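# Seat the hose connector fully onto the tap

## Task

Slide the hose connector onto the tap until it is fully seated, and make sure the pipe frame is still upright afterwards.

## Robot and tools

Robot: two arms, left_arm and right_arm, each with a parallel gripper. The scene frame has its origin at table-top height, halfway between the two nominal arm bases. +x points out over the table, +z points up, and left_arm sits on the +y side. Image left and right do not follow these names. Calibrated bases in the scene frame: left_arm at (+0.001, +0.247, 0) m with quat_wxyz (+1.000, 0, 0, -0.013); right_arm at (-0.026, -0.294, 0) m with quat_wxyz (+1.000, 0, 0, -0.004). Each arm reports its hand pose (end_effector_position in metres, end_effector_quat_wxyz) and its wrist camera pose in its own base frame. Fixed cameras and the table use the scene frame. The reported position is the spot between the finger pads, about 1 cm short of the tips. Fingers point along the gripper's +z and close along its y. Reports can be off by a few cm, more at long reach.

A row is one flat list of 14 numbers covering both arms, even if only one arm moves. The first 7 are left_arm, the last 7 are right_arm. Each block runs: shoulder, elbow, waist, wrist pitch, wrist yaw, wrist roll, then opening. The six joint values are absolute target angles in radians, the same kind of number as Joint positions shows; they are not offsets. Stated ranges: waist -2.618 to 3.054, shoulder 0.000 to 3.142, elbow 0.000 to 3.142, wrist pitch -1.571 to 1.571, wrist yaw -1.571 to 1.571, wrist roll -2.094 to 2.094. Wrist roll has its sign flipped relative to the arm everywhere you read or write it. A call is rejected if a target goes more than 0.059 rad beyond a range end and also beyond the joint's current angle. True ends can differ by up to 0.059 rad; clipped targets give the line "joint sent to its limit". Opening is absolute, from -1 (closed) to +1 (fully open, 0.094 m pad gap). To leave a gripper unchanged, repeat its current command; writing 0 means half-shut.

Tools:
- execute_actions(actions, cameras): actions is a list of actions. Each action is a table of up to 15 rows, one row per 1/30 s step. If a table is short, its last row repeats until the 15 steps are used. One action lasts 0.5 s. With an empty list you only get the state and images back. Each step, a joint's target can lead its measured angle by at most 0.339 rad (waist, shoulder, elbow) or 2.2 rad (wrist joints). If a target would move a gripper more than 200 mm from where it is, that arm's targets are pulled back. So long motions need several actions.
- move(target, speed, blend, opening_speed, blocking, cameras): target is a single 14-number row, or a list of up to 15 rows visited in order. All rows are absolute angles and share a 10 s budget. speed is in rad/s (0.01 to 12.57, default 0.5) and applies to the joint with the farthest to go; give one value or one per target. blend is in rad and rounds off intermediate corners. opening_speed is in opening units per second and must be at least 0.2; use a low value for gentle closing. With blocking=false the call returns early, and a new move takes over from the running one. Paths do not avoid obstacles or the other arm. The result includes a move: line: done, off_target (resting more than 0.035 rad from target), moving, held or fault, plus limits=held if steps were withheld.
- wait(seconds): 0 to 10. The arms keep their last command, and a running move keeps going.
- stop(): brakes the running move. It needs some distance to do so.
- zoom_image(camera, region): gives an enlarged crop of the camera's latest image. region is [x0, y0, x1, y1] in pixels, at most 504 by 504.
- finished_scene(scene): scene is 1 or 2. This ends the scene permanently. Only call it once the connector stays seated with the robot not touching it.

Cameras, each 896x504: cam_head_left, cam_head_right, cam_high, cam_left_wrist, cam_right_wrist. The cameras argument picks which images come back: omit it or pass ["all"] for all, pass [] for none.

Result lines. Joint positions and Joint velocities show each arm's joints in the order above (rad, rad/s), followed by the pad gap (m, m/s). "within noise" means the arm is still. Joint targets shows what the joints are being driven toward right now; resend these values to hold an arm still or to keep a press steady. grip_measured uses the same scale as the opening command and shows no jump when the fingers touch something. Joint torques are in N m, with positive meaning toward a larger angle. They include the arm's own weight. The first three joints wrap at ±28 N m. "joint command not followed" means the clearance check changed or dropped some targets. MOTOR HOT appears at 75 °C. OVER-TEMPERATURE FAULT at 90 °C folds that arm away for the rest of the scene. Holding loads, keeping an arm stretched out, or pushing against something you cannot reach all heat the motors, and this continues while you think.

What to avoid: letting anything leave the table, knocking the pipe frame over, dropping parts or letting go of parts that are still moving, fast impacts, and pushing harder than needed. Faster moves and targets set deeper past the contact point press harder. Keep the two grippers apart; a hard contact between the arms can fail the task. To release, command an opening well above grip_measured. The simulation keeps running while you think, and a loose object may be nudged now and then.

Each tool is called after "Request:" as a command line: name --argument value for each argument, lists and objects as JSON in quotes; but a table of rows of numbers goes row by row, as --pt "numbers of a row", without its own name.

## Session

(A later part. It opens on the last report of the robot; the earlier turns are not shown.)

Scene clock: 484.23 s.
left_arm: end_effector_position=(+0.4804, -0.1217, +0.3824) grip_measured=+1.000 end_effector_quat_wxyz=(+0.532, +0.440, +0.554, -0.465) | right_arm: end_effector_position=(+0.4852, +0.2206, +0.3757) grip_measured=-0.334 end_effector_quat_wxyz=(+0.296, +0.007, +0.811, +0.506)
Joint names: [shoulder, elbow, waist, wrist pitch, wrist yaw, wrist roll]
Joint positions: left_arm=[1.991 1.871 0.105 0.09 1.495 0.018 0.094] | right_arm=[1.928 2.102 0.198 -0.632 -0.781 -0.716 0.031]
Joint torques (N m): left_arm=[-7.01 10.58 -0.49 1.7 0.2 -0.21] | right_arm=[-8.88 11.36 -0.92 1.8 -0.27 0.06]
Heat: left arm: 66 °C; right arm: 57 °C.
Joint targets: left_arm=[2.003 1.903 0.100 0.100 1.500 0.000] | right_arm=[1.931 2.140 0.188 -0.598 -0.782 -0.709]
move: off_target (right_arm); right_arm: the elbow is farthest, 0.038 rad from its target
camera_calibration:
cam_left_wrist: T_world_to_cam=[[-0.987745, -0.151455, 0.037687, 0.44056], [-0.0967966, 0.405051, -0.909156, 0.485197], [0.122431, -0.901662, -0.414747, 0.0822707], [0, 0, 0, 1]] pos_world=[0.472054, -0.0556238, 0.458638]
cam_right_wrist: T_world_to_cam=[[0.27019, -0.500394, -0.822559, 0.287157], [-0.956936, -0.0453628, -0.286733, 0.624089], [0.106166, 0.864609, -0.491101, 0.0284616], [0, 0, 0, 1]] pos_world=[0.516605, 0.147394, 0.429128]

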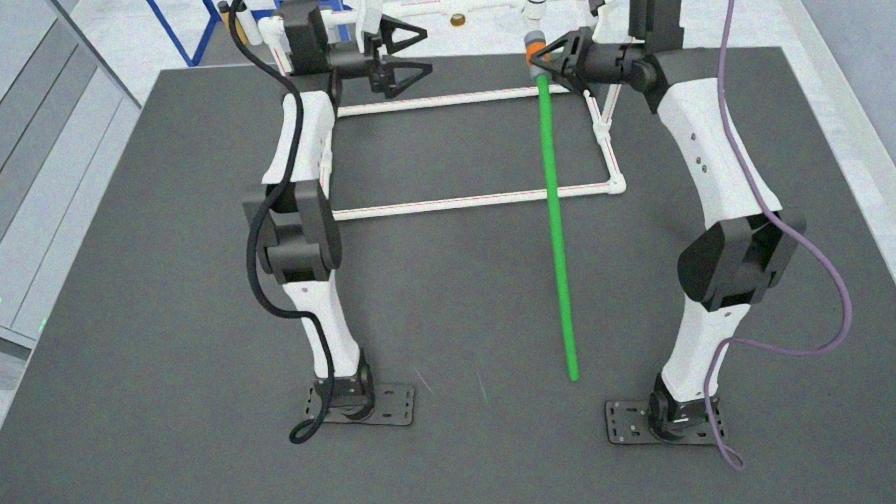

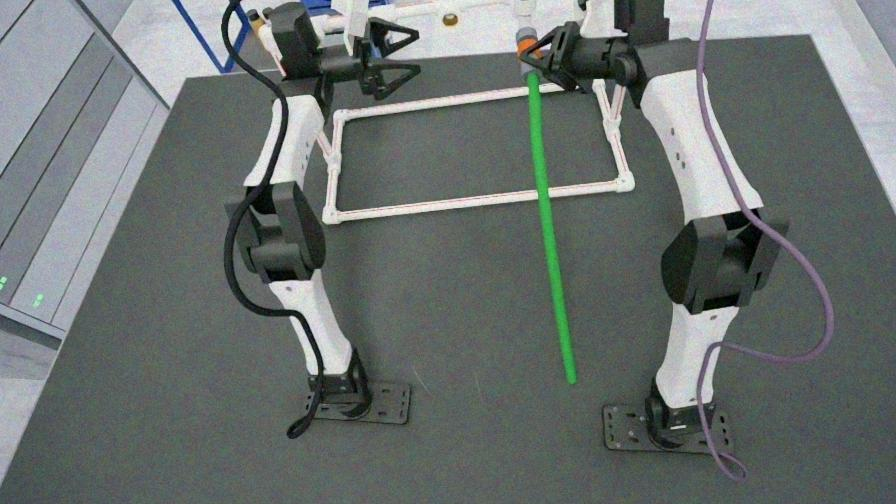

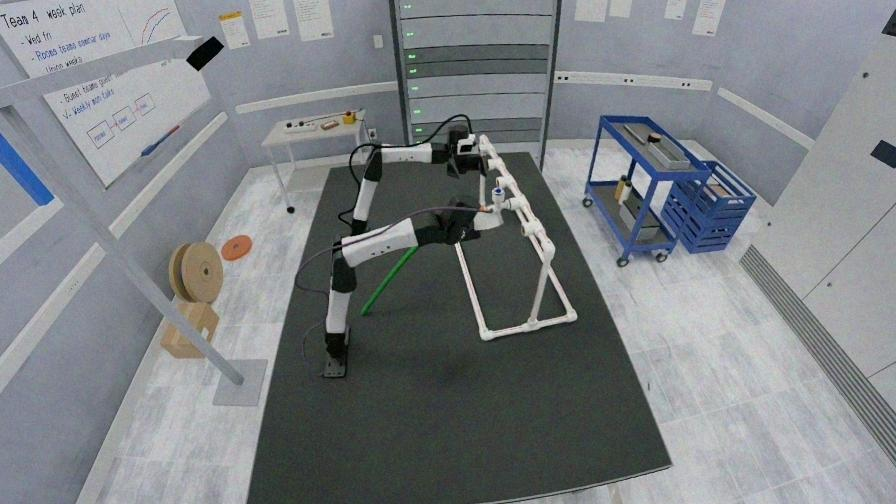

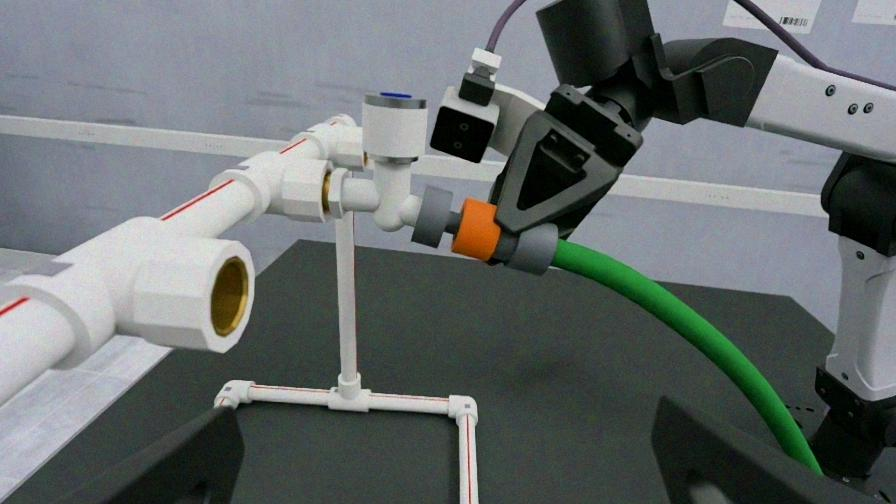

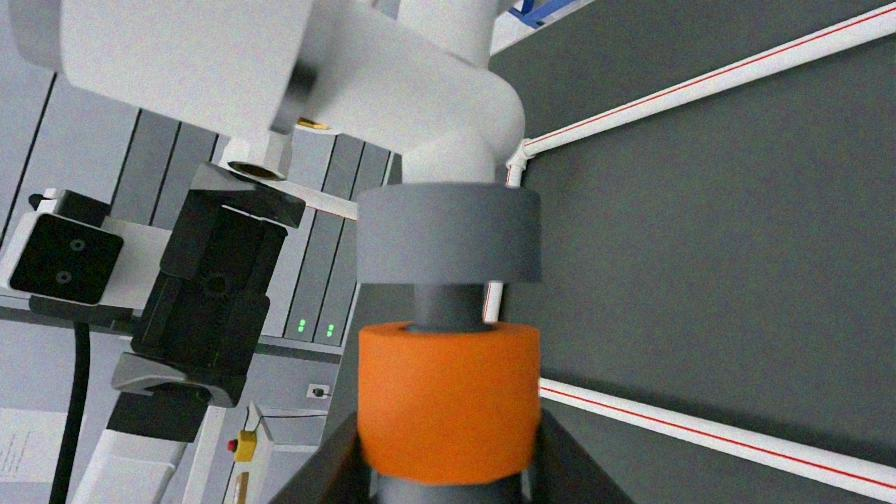

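Request:
move --pt "1.3 1.2 0.1 0.1 1.5 0 1 1.931 2.140 0.188 -0.598 -0.782 -0.709 -0.5" --pt "1.7165 1.514 -0.409 -1.2475 0 -1.015 1 1.931 2.140 0.188 -0.598 -0.782 -0.709 -0.5" --pt "2.256 2.130 -0.409 -1.3142 0 -1.015 1 1.931 2.140 0.188 -0.598 -0.782 -0.709 -0.5" --speed 0.8

Scene clock: 515.30 s.
left_arm: end_effector_position=(+0.4271, -0.1849, +0.0998) grip_measured=+1.000 end_effector_quat_wxyz=(+0.058, +0.645, +0.762, +0.014) | right_arm: end_effector_position=(+0.4852, +0.2206, +0.3757) grip_measured=-0.334 end_effector_quat_wxyz=(+0.296, +0.007, +0.811, +0.505)
Joint names: [shoulder, elbow, waist, wrist pitch, wrist yaw, wrist roll]
Joint positions: left_arm=[2.245 2.101 -0.406 -1.306 0.007 -0.999 0.094] | right_arm=[1.928 2.102 0.198 -0.632 -0.781 -0.716 0.031]
Joint torques (N m): left_arm=[-8.06 9.62 -0.32 0.45 0.09 -0.21] | right_arm=[-8.88 11.37 -0.91 1.81 -0.27 0.06]
Heat: left arm: 67 °C; right arm: 59 °C.
Joint targets: left_arm=[2.256 2.130 -0.409 -1.314 0.000 -1.015] | right_arm=[1.931 2.140 0.188 -0.598 -0.782 -0.709]
move: off_target (right_arm); right_arm: the elbow is farthest, 0.038 rad from its target
camera_calibration:
cam_left_wrist: T_world_to_cam=[[-0.985271, -0.156407, -0.0691219, 0.397595], [-0.17075, 0.921747, 0.348178, 0.250303], [0.00925539, 0.354852, -0.934877, 0.247192], [0, 0, 0, 1]] pos_world=[0.43219, -0.256246, 0.171427]
cam_right_wrist: T_world_to_cam=[[0.270521, -0.500585, -0.822334, 0.286917], [-0.956831, -0.0455154, -0.28706, 0.624198], [0.106269, 0.86449, -0.491288, 0.0285063], [0, 0, 0, 1]] pos_world=[0.516605, 0.147394, 0.429128]

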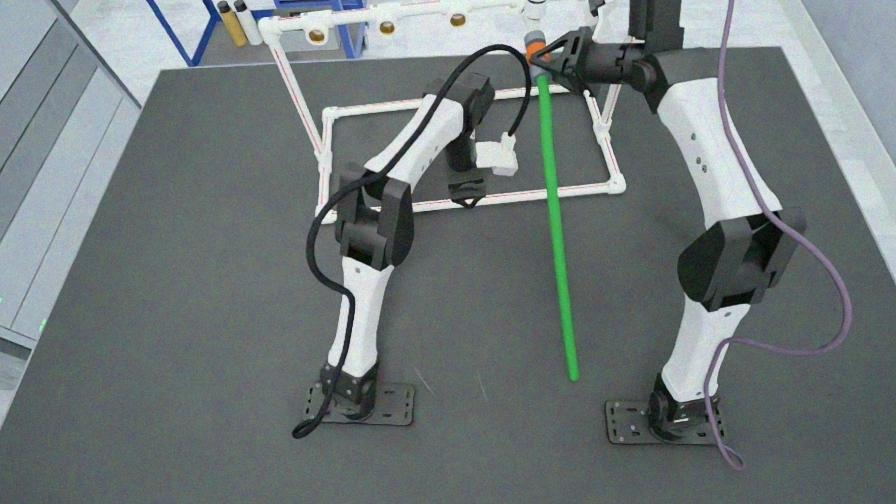

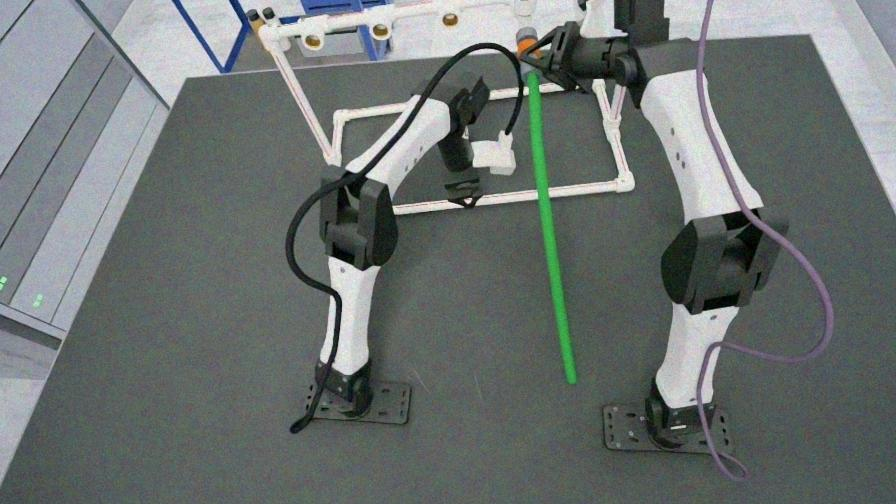

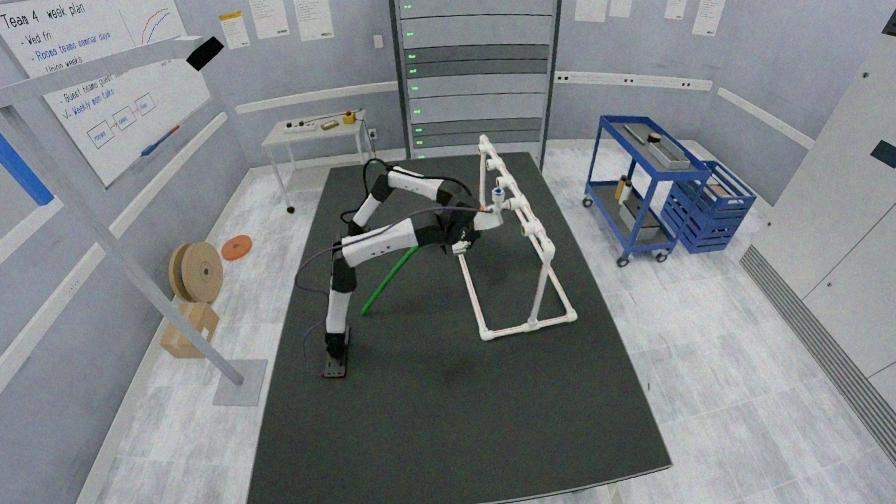

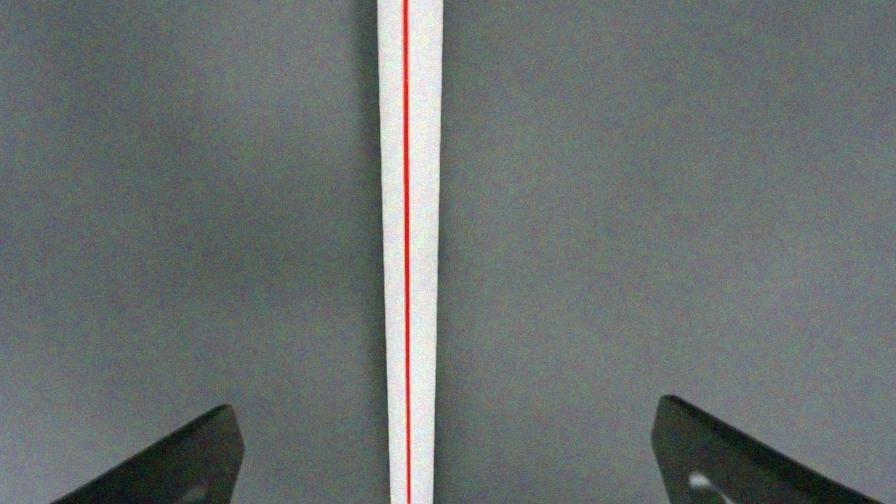

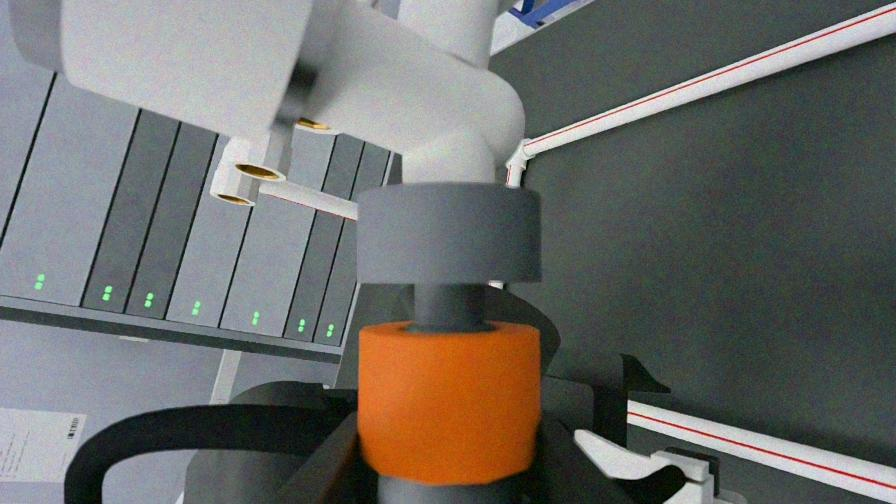

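Request:
move --target '[2.345,1.985,-0.395,-1.075,0,-1.015,1,1.931,2.140,0.188,-0.598,-0.782,-0.709,-0.5]' --speed 0.3 --cameras '["cam_left_wrist","cam_head_left"]'

Scene clock: 526.37 s.
left_arm: end_effector_position=(+0.4446, -0.1901, +0.0334) grip_measured=+1.000 end_effector_quat_wxyz=(+0.060, +0.644, +0.763, +0.015) | right_arm: end_effector_position=(+0.4852, +0.2206, +0.3757) grip_measured=-0.334 end_effector_quat_wxyz=(+0.296, +0.007, +0.811, +0.505)
Joint names: [shoulder, elbow, waist, wrist pitch, wrist yaw, wrist roll]
Joint positions: left_arm=[2.333 1.985 -0.402 -1.099 0.007 -0.999 0.094] | right_arm=[1.928 2.102 0.198 -0.632 -0.781 -0.716 0.031]
Joint torques (N m): left_arm=[-8.49 6.93 0.55 0.84 0.08 -0.19] | right_arm=[-8.88 11.38 -0.91 1.81 -0.26 0.05]
Heat: left arm: 68 °C; right arm: 59 °C.
Joint targets: left_arm=[2.345 1.985 -0.395 -1.075 0.000 -1.015] | right_arm=[1.931 2.140 0.188 -0.598 -0.782 -0.709]
move: off_target (right_arm); right_arm: the elbow is farthest, 0.038 rad from its target
camera_calibration:
cam_left_wrist: T_world_to_cam=[[-0.984367, -0.160328, -0.0729096, 0.408402], [-0.175741, 0.921517, 0.346298, 0.283541], [0.0116661, 0.353698, -0.935287, 0.185553], [0, 0, 0, 1]] pos_world=[0.449683, -0.261439, 0.105132]
Images, in order (width x height): cam_head_left 896x504, cam_left_wrist 896x504.

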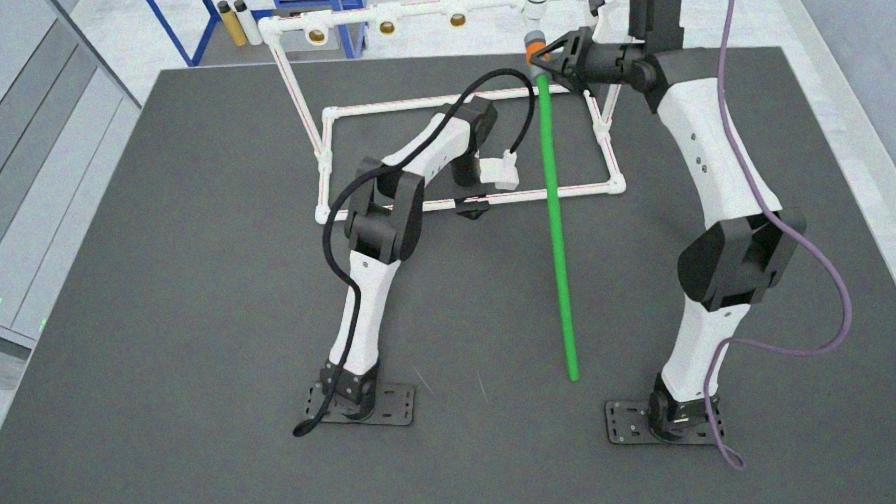

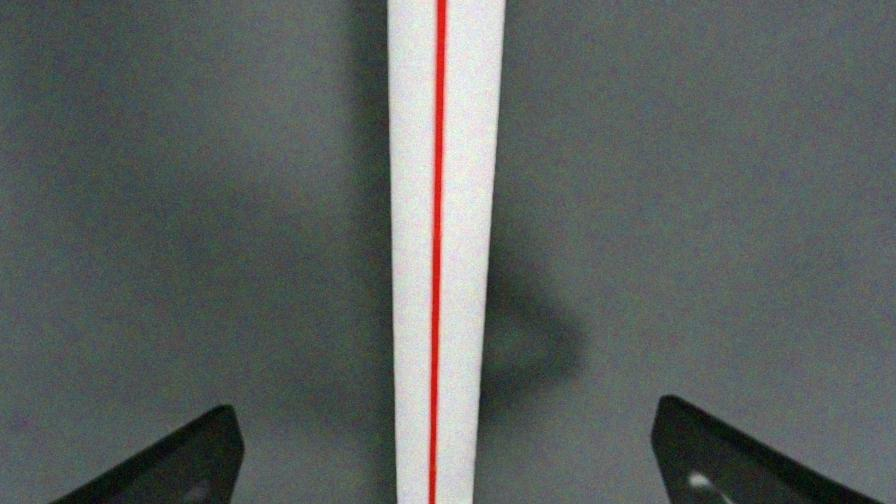

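Request:
move --target '[2.366,1.970,-0.39,-1.043,0,-1.015,1,1.931,2.140,0.188,-0.598,-0.782,-0.709,-0.5]' --speed 0.1 --cameras '["cam_left_wrist","cam_head_left"]'

Scene clock: 532.67 s.
left_arm: end_effector_position=(+0.4477, -0.1888, +0.0222) grip_measured=+1.000 end_effector_quat_wxyz=(+0.060, +0.642, +0.764, +0.015) | right_arm: end_effector_position=(+0.4852, +0.2206, +0.3757) grip_measured=-0.334 end_effector_quat_wxyz=(+0.296, +0.007, +0.811, +0.505)
Joint names: [shoulder, elbow, waist, wrist pitch, wrist yaw, wrist roll]
Joint positions: left_arm=[2.351 1.971 -0.397 -1.067 0.007 -0.999 0.094] | right_arm=[1.928 2.102 0.198 -0.632 -0.781 -0.716 0.031]
Joint torques (N m): left_arm=[-8.31 6.75 0.49 0.83 0.09 -0.2] | right_arm=[-8.87 11.37 -0.91 1.81 -0.27 0.05]
Heat: left arm: 67 °C; right arm: 59 °C.
Joint targets: left_arm=[2.366 1.970 -0.390 -1.043 0.000 -1.015] | right_arm=[1.931 2.140 0.188 -0.598 -0.782 -0.709]
move: off_target (right_arm); right_arm: the elbow is farthest, 0.038 rad from its target
camera_calibration:
cam_left_wrist: T_world_to_cam=[[-0.983572, -0.165158, -0.0728608, 0.409728], [-0.180245, 0.920622, 0.346361, 0.288657], [0.00987312, 0.353804, -0.935268, 0.175413], [0, 0, 0, 1]] pos_world=[0.453294, -0.260137, 0.0939317]
Images, in order (width x height): cam_head_left 896x504, cam_left_wrist 896x504.

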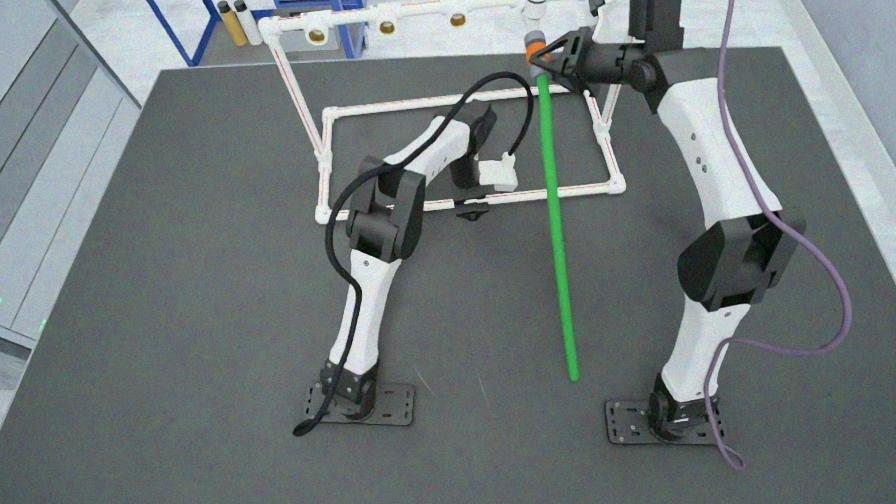

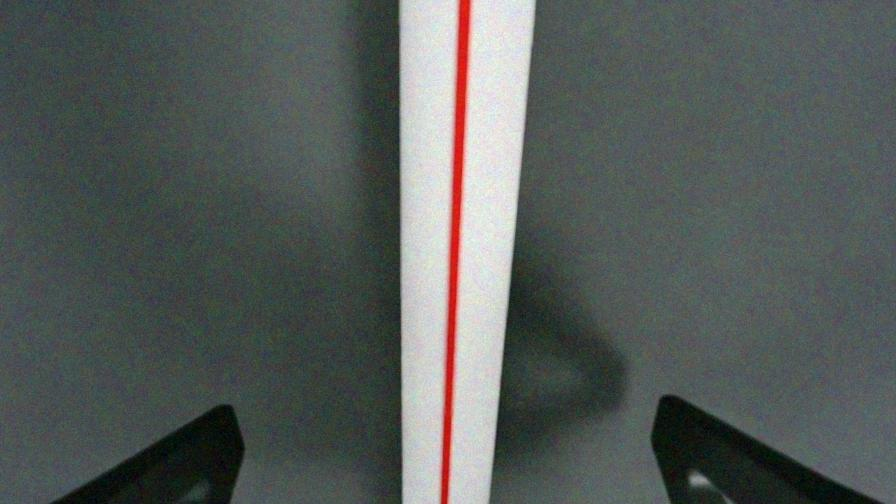

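Request:
move --pt "2.377 1.965 -0.39 -1.025 0 -1.015 1 1.931 2.140 0.188 -0.598 -0.782 -0.709 -0.5" --pt "2.377 1.965 -0.39 -1.025 0 -1.015 -0.8 1.931 2.140 0.188 -0.598 -0.782 -0.709 -0.5" --speed 0.1 --opening_speed 0.8 --cameras '["cam_left_wrist","cam_right_wrist","cam_head_left"]'

Scene clock: 538.97 s.
left_arm: end_effector_position=(+0.4490, -0.1892, +0.0167) grip_measured=-0.602 end_effector_quat_wxyz=(+0.060, +0.645, +0.761, +0.016) | right_arm: end_effector_position=(+0.4852, +0.2206, +0.3757) grip_measured=-0.334 end_effector_quat_wxyz=(+0.296, +0.007, +0.811, +0.505)
Joint names: [shoulder, elbow, waist, wrist pitch, wrist yaw, wrist roll]
Joint positions: left_arm=[2.36 1.966 -0.397 -1.052 0.006 -1.009 0.019] | right_arm=[1.928 2.102 0.198 -0.632 -0.781 -0.716 0.031]
Joint torques (N m): left_arm=[-8.2 6.75 0.57 0.89 0.1 -0.1] | right_arm=[-8.88 11.38 -0.91 1.8 -0.26 0.05]
Heat: left arm: 66 °C; right arm: 59 °C.
Joint targets: left_arm=[2.377 1.965 -0.390 -1.025 0.000 -1.015] | right_arm=[1.931 2.140 0.188 -0.598 -0.782 -0.709]
move: off_target (right_arm); right_arm: the elbow is farthest, 0.038 rad from its target
camera_calibration:
cam_left_wrist: T_world_to_cam=[[-0.985034, -0.155511, -0.0743315, 0.413009], [-0.171755, 0.921774, 0.347611, 0.287491], [0.0144596, 0.355175, -0.934688, 0.168574], [0, 0, 0, 1]] pos_world=[0.453768, -0.260647, 0.0883289]
cam_right_wrist: T_world_to_cam=[[0.270865, -0.500682, -0.822162, 0.28668], [-0.956732, -0.0457265, -0.287354, 0.624304], [0.106278, 0.864423, -0.491404, 0.0285612], [0, 0, 0, 1]] pos_world=[0.516605, 0.147394, 0.429129]
Images, in order (width x height): cam_head_left 896x504, cam_left_wrist 896x504, cam_right_wrist 896x504.

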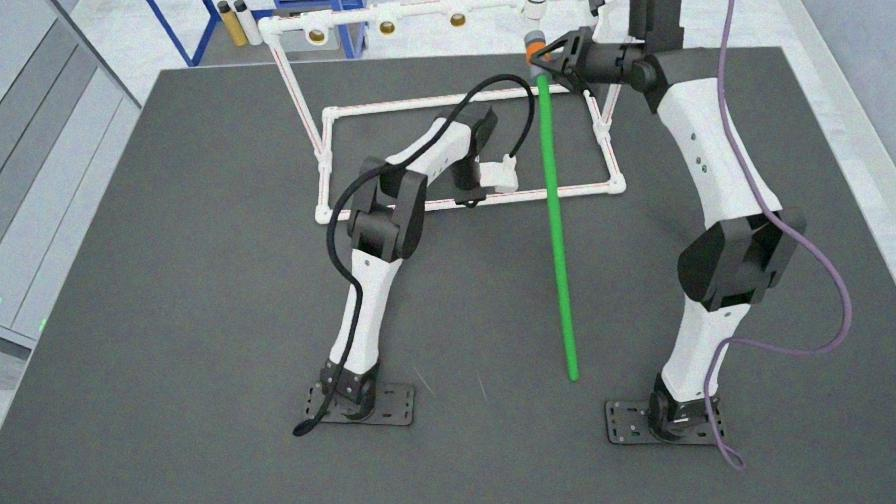

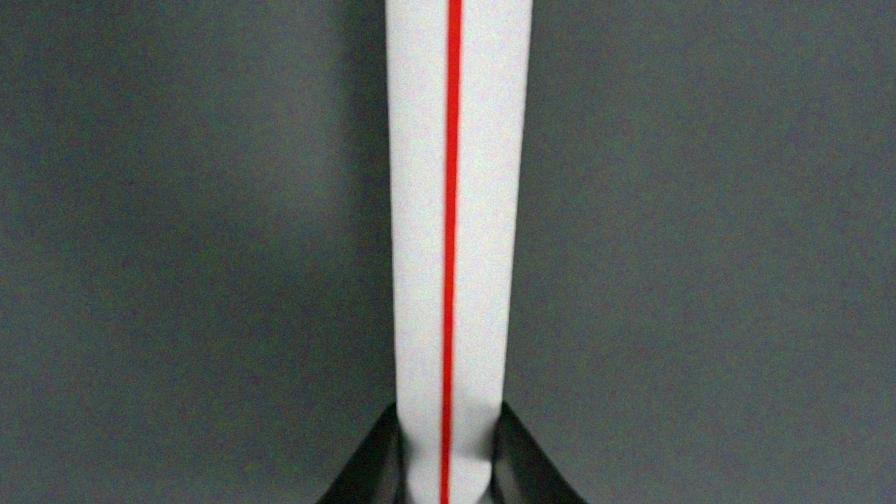

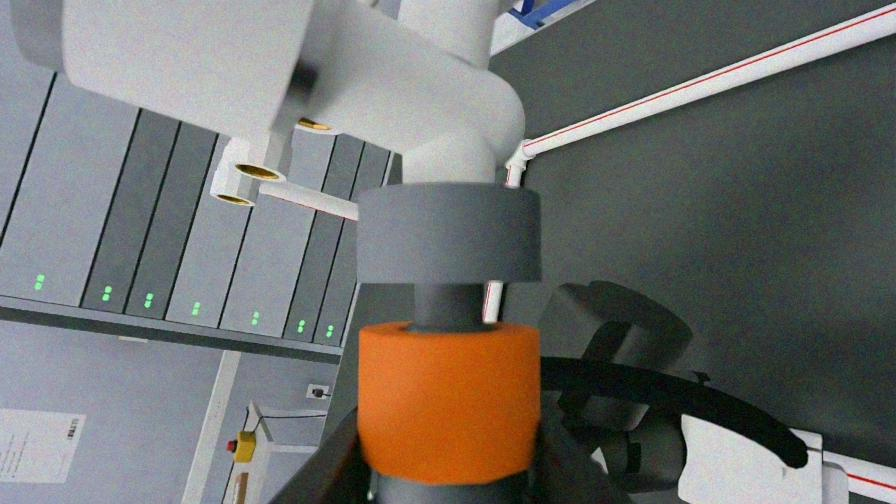

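Request:
move --target '[2.377,1.965,-0.39,-1.025,0,-1.015,-0.8,1.983,2.216,0.187,-0.605,-0.782,-0.709,-0.5]' --speed 0.08 --cameras '["cam_left_wrist","cam_right_wrist","cam_head_left"]'

Scene clock: 543.50 s.
left_arm: end_effector_position=(+0.4548, -0.1904, +0.0171) grip_measured=-0.603 end_effector_quat_wxyz=(+0.071, +0.644, +0.761, +0.019) | right_arm: end_effector_position=(+0.4947, +0.2222, +0.3762) grip_measured=-0.334 end_effector_quat_wxyz=(+0.294, +0.006, +0.810, +0.507)
Joint names: [shoulder, elbow, waist, wrist pitch, wrist yaw, wrist roll]
Joint positions: left_arm=[2.361 1.966 -0.394 -1.028 0.006 -1.009 0.019] | right_arm=[1.979 2.176 0.196 -0.656 -0.787 -0.716 0.031]
Joint torques (N m): left_arm=[-8.39 6.86 0.32 0.65 0.1 -0.1] | right_arm=[-9.1 11.47 -0.83 1.98 -0.2 0.05]
Heat: left arm: 66 °C; right arm: 59 °C.
Joint targets: left_arm=[2.377 1.965 -0.390 -1.025 0.000 -1.015] | right_arm=[1.983 2.216 0.187 -0.605 -0.782 -0.709]
move: off_target (right_arm); right_arm: the wrist pitch is farthest, 0.051 rad from its target
camera_calibration:
cam_left_wrist: T_world_to_cam=[[-0.982874, -0.158518, -0.0939758, 0.417248], [-0.181176, 0.924441, 0.335535, 0.294455], [0.0336866, 0.346815, -0.937328, 0.159012], [0, 0, 0, 1]] pos_world=[0.458093, -0.261213, 0.0894573]
cam_right_wrist: T_world_to_cam=[[0.271429, -0.497873, -0.82368, 0.285016], [-0.956944, -0.0481234, -0.286255, 0.633832], [0.10288, 0.865914, -0.489499, 0.0270274], [0, 0, 0, 1]] pos_world=[0.5264, 0.149, 0.42943]
Images, in order (width x height): cam_head_left 896x504, cam_left_wrist 896x504, cam_right_wrist 896x504.

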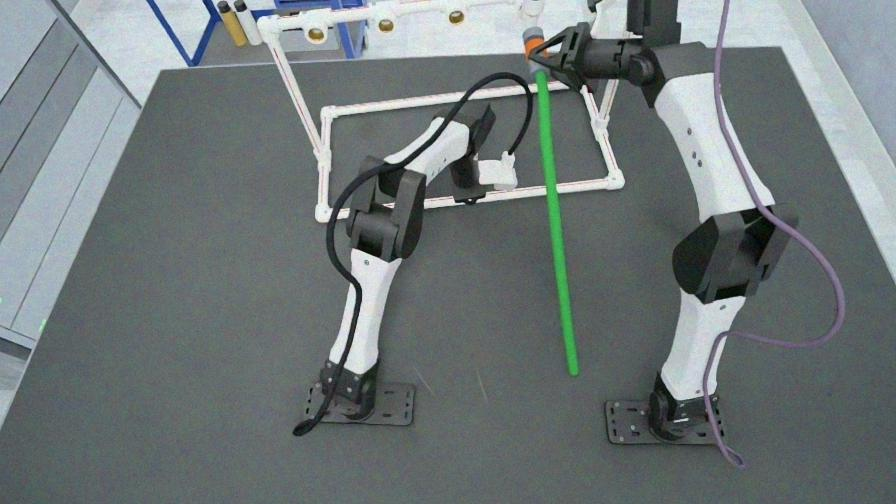

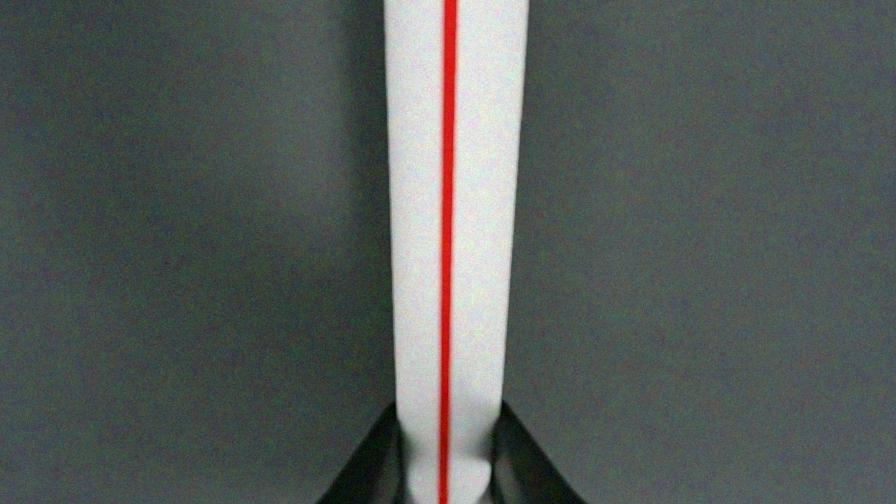

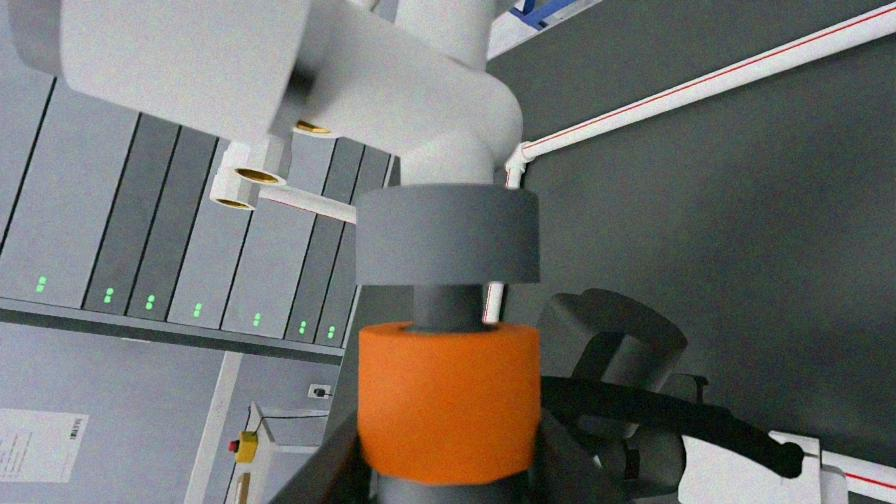

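Request:
move --target '[2.365,1.945,-0.395,-1.17,0,-1.015,-0.8,2.0,2.245,0.186,-0.575,-0.755,-0.709,-0.5]' --speed 0.08 --cameras '["cam_left_wrist","cam_right_wrist","cam_head_left"]'

Scene clock: 555.23 s.
left_arm: end_effector_position=(+0.4534, -0.1888, +0.0169) grip_measured=-0.603 end_effector_quat_wxyz=(+0.067, +0.644, +0.762, +0.021) | right_arm: end_effector_position=(+0.4976, +0.2227, +0.3775) grip_measured=-0.334 end_effector_quat_wxyz=(+0.296, +0.005, +0.809, +0.507)
Joint names: [shoulder, elbow, waist, wrist pitch, wrist yaw, wrist roll]
Joint positions: left_arm=[2.361 1.966 -0.394 -1.035 0 -1.009 0.019] | right_arm=[1.994 2.201 0.196 -0.662 -0.787 -0.716 0.031]
Joint torques (N m): left_arm=[-9.31 4.93 -0.03 -0.98 0.16 -0.08] | right_arm=[-9.03 11.9 -0.91 2.31 0.13 0.06]
Heat: left arm: 65 °C; right arm: 60 °C.
Joint targets: left_arm=[2.365 1.945 -0.395 -1.170 0.000 -1.015] | right_arm=[2.000 2.245 0.186 -0.575 -0.755 -0.709]
move: off_target (left_arm, right_arm); left_arm: the wrist pitch is farthest, 0.135 rad from its target; right_arm: the wrist pitch is farthest, 0.087 rad from its target
camera_calibration:
cam_left_wrist: T_world_to_cam=[[-0.983193, -0.158546, -0.090528, 0.416308], [-0.180272, 0.921506, 0.34399, 0.291656], [0.0288838, 0.354528, -0.934599, 0.161863], [0, 0, 0, 1]] pos_world=[0.457213, -0.260143, 0.0886379]
cam_right_wrist: T_world_to_cam=[[0.274807, -0.49722, -0.822954, 0.28352], [-0.955757, -0.0478562, -0.29024, 0.637798], [0.104929, 0.866304, -0.488372, 0.025388], [0, 0, 0, 1]] pos_world=[0.529003, 0.149501, 0.430837]
Images, in order (width x height): cam_head_left 896x504, cam_left_wrist 896x504, cam_right_wrist 896x504.

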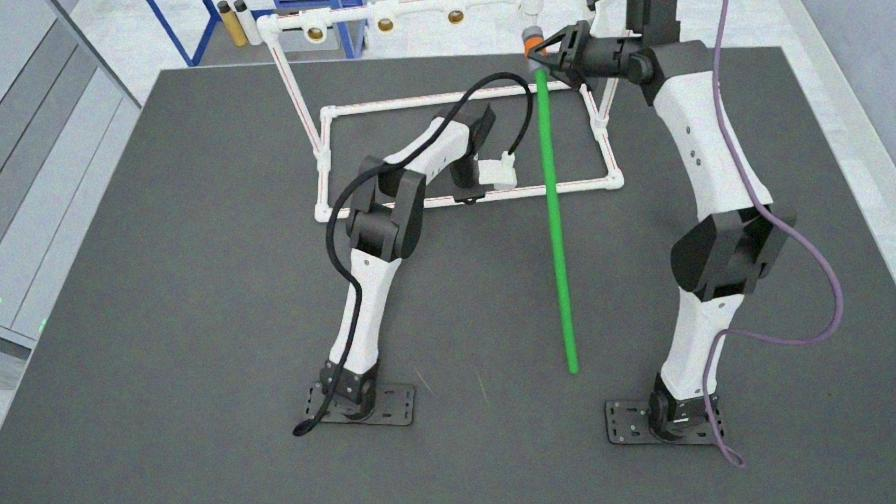

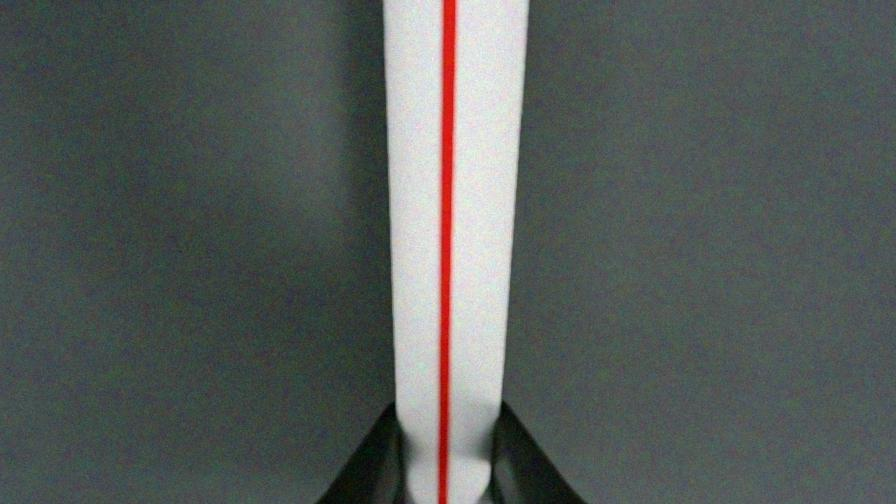

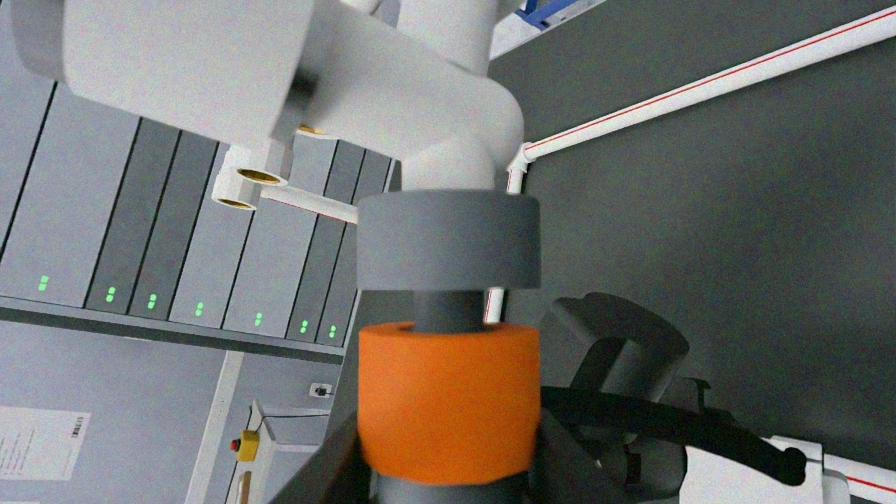

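Request:
move --target '[2.365,1.925,-0.395,-1.25,0,-1.015,-0.8,2.018,2.29,0.184,-0.52,-0.73,-0.709,-0.5]' --speed 0.06 --cameras '["cam_left_wrist","cam_right_wrist","cam_head_left"]'

Scene clock: 559.50 s.
left_arm: end_effector_position=(+0.4527, -0.1868, +0.0167) grip_measured=-0.603 end_effector_quat_wxyz=(+0.063, +0.644, +0.762, +0.023) | right_arm: end_effector_position=(+0.5008, +0.2240, +0.3797) grip_measured=-0.334 end_effector_quat_wxyz=(+0.297, +0.002, +0.808, +0.509)
Joint names: [shoulder, elbow, waist, wrist pitch, wrist yaw, wrist roll]
Joint positions: left_arm=[2.361 1.966 -0.393 -1.041 -0.005 -1.009 0.019] | right_arm=[2.014 2.235 0.196 -0.669 -0.792 -0.716 0.031]
Joint torques (N m): left_arm=[-9.25 2.97 -0.1 -1.91 0.22 -0.1] | right_arm=[-9.39 12.96 -1.1 2.88 0.49 0.05]
Heat: left arm: 64 °C; right arm: 59 °C.
Joint targets: left_arm=[2.365 1.925 -0.395 -1.250 0.000 -1.015] | right_arm=[2.018 2.290 0.184 -0.520 -0.730 -0.709]
move: off_target (left_arm, right_arm); left_arm: the wrist pitch is farthest, 0.209 rad from its target; right_arm: the wrist pitch is farthest, 0.149 rad from its target
camera_calibration:
cam_left_wrist: T_world_to_cam=[[-0.983165, -0.15978, -0.0886402, 0.415585], [-0.180963, 0.918582, 0.351369, 0.289478], [0.0252815, 0.361495, -0.932031, 0.163939], [0, 0, 0, 1]] pos_world=[0.456829, -0.25877, 0.0879206]
cam_right_wrist: T_world_to_cam=[[0.281898, -0.493174, -0.822991, 0.280587], [-0.953797, -0.0511187, -0.29607, 0.643594], [0.103944, 0.868428, -0.484798, 0.0236841], [0, 0, 0, 1]] pos_world=[0.5323, 0.15071, 0.432951]
Images, in order (width x height): cam_head_left 896x504, cam_left_wrist 896x504, cam_right_wrist 896x504.

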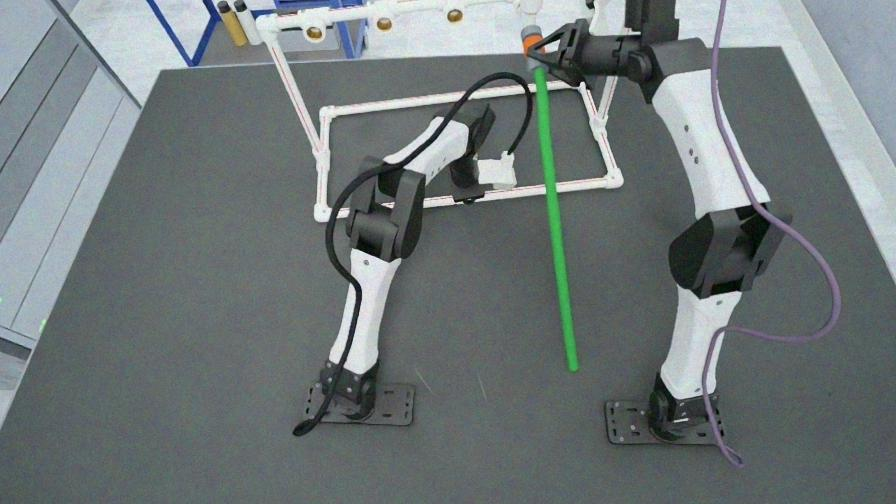

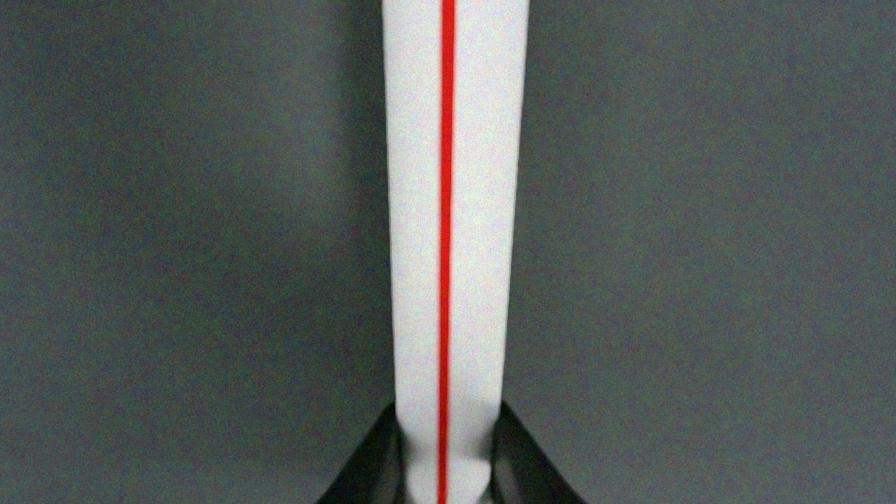

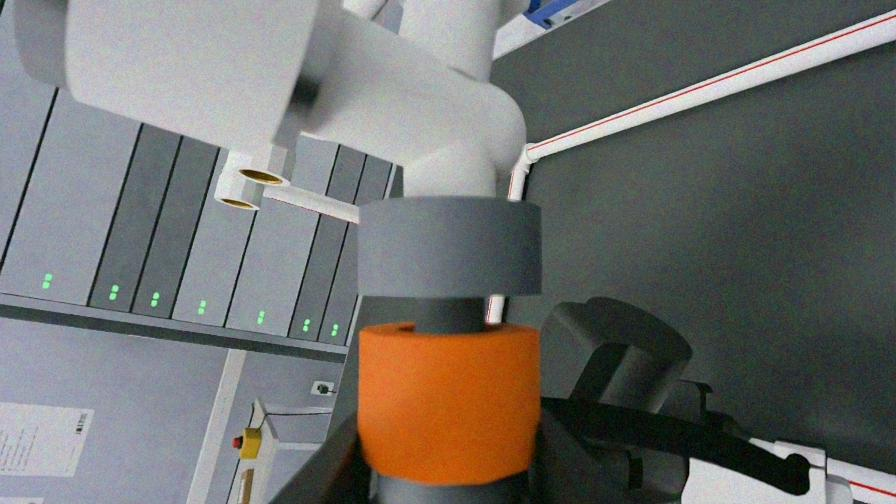

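Request:
move --target '[2.365,1.905,-0.40,-1.33,0,-1.015,-0.8,2.038,2.335,0.180,-0.49,-0.71,-0.709,-0.5]' --speed 0.06 --cameras '["cam_left_wrist","cam_right_wrist","cam_high"]'

Scene clock: 563.43 s.
left_arm: end_effector_position=(+0.4521, -0.1857, +0.0185) grip_measured=-0.603 end_effector_quat_wxyz=(+0.062, +0.643, +0.763, +0.025) | right_arm: end_effector_position=(+0.5046, +0.2249, +0.3824) grip_measured=-0.334 end_effector_quat_wxyz=(+0.300, +0.000, +0.806, +0.510)
Joint names: [shoulder, elbow, waist, wrist pitch, wrist yaw, wrist roll]
Joint positions: left_arm=[2.357 1.966 -0.393 -1.047 -0.01 -1.009 0.019] | right_arm=[2.037 2.275 0.196 -0.678 -0.793 -0.716 0.031]
Joint torques (N m): left_arm=[-8.98 1.11 -0.59 -2.79 0.27 -0.09] | right_arm=[-9.76 13.52 -1.47 3.24 0.75 0.05]
Heat: left arm: 63 °C; right arm: 59 °C.
Joint targets: left_arm=[2.365 1.905 -0.400 -1.330 0.000 -1.015] | right_arm=[2.038 2.335 0.180 -0.490 -0.710 -0.709]
move: off_target (left_arm, right_arm); left_arm: the wrist pitch is farthest, 0.283 rad from its target; right_arm: the wrist pitch is farthest, 0.188 rad from its target
camera_calibration:
cam_left_wrist: T_world_to_cam=[[-0.983032, -0.15997, -0.0897613, 0.415234], [-0.181668, 0.916763, 0.355728, 0.287625], [0.0253841, 0.365999, -0.930269, 0.165925], [0, 0, 0, 1]] pos_world=[0.456229, -0.257988, 0.0893102]
cam_right_wrist: T_world_to_cam=[[0.288959, -0.49095, -0.82187, 0.277671], [-0.951405, -0.0518093, -0.303553, 0.649868], [0.106449, 0.869646, -0.482063, 0.0211335], [0, 0, 0, 1]] pos_world=[0.535802, 0.151613, 0.435666]
Images, in order (width x height): cam_high 896x504, cam_left_wrist 896x504, cam_right_wrist 896x504.

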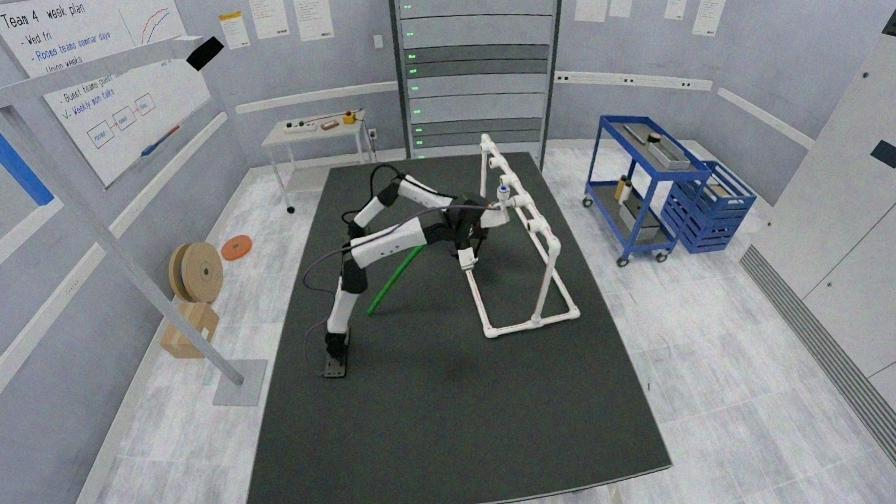

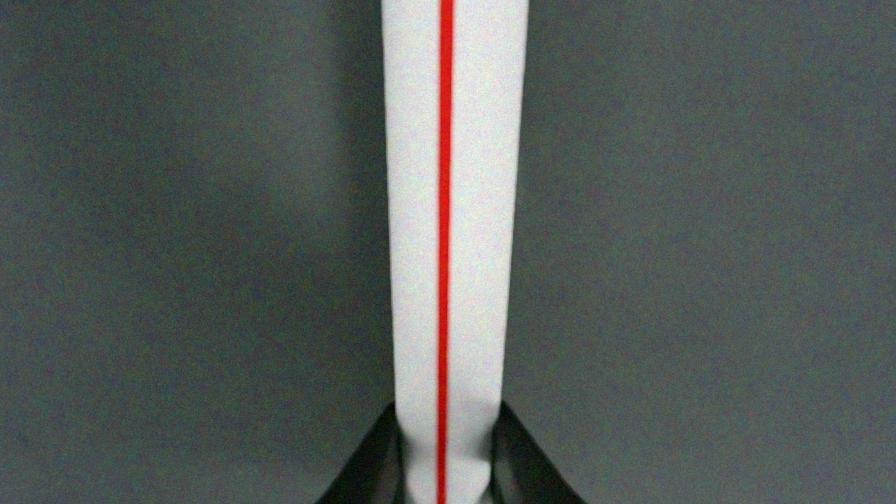

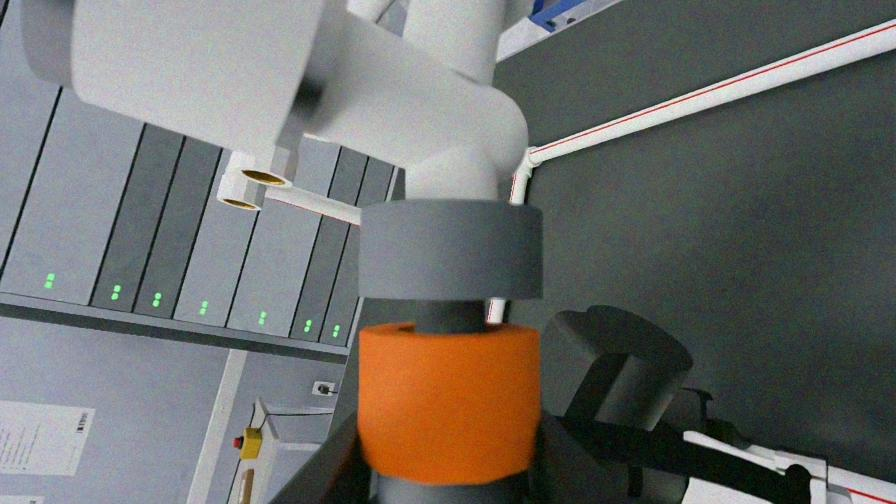

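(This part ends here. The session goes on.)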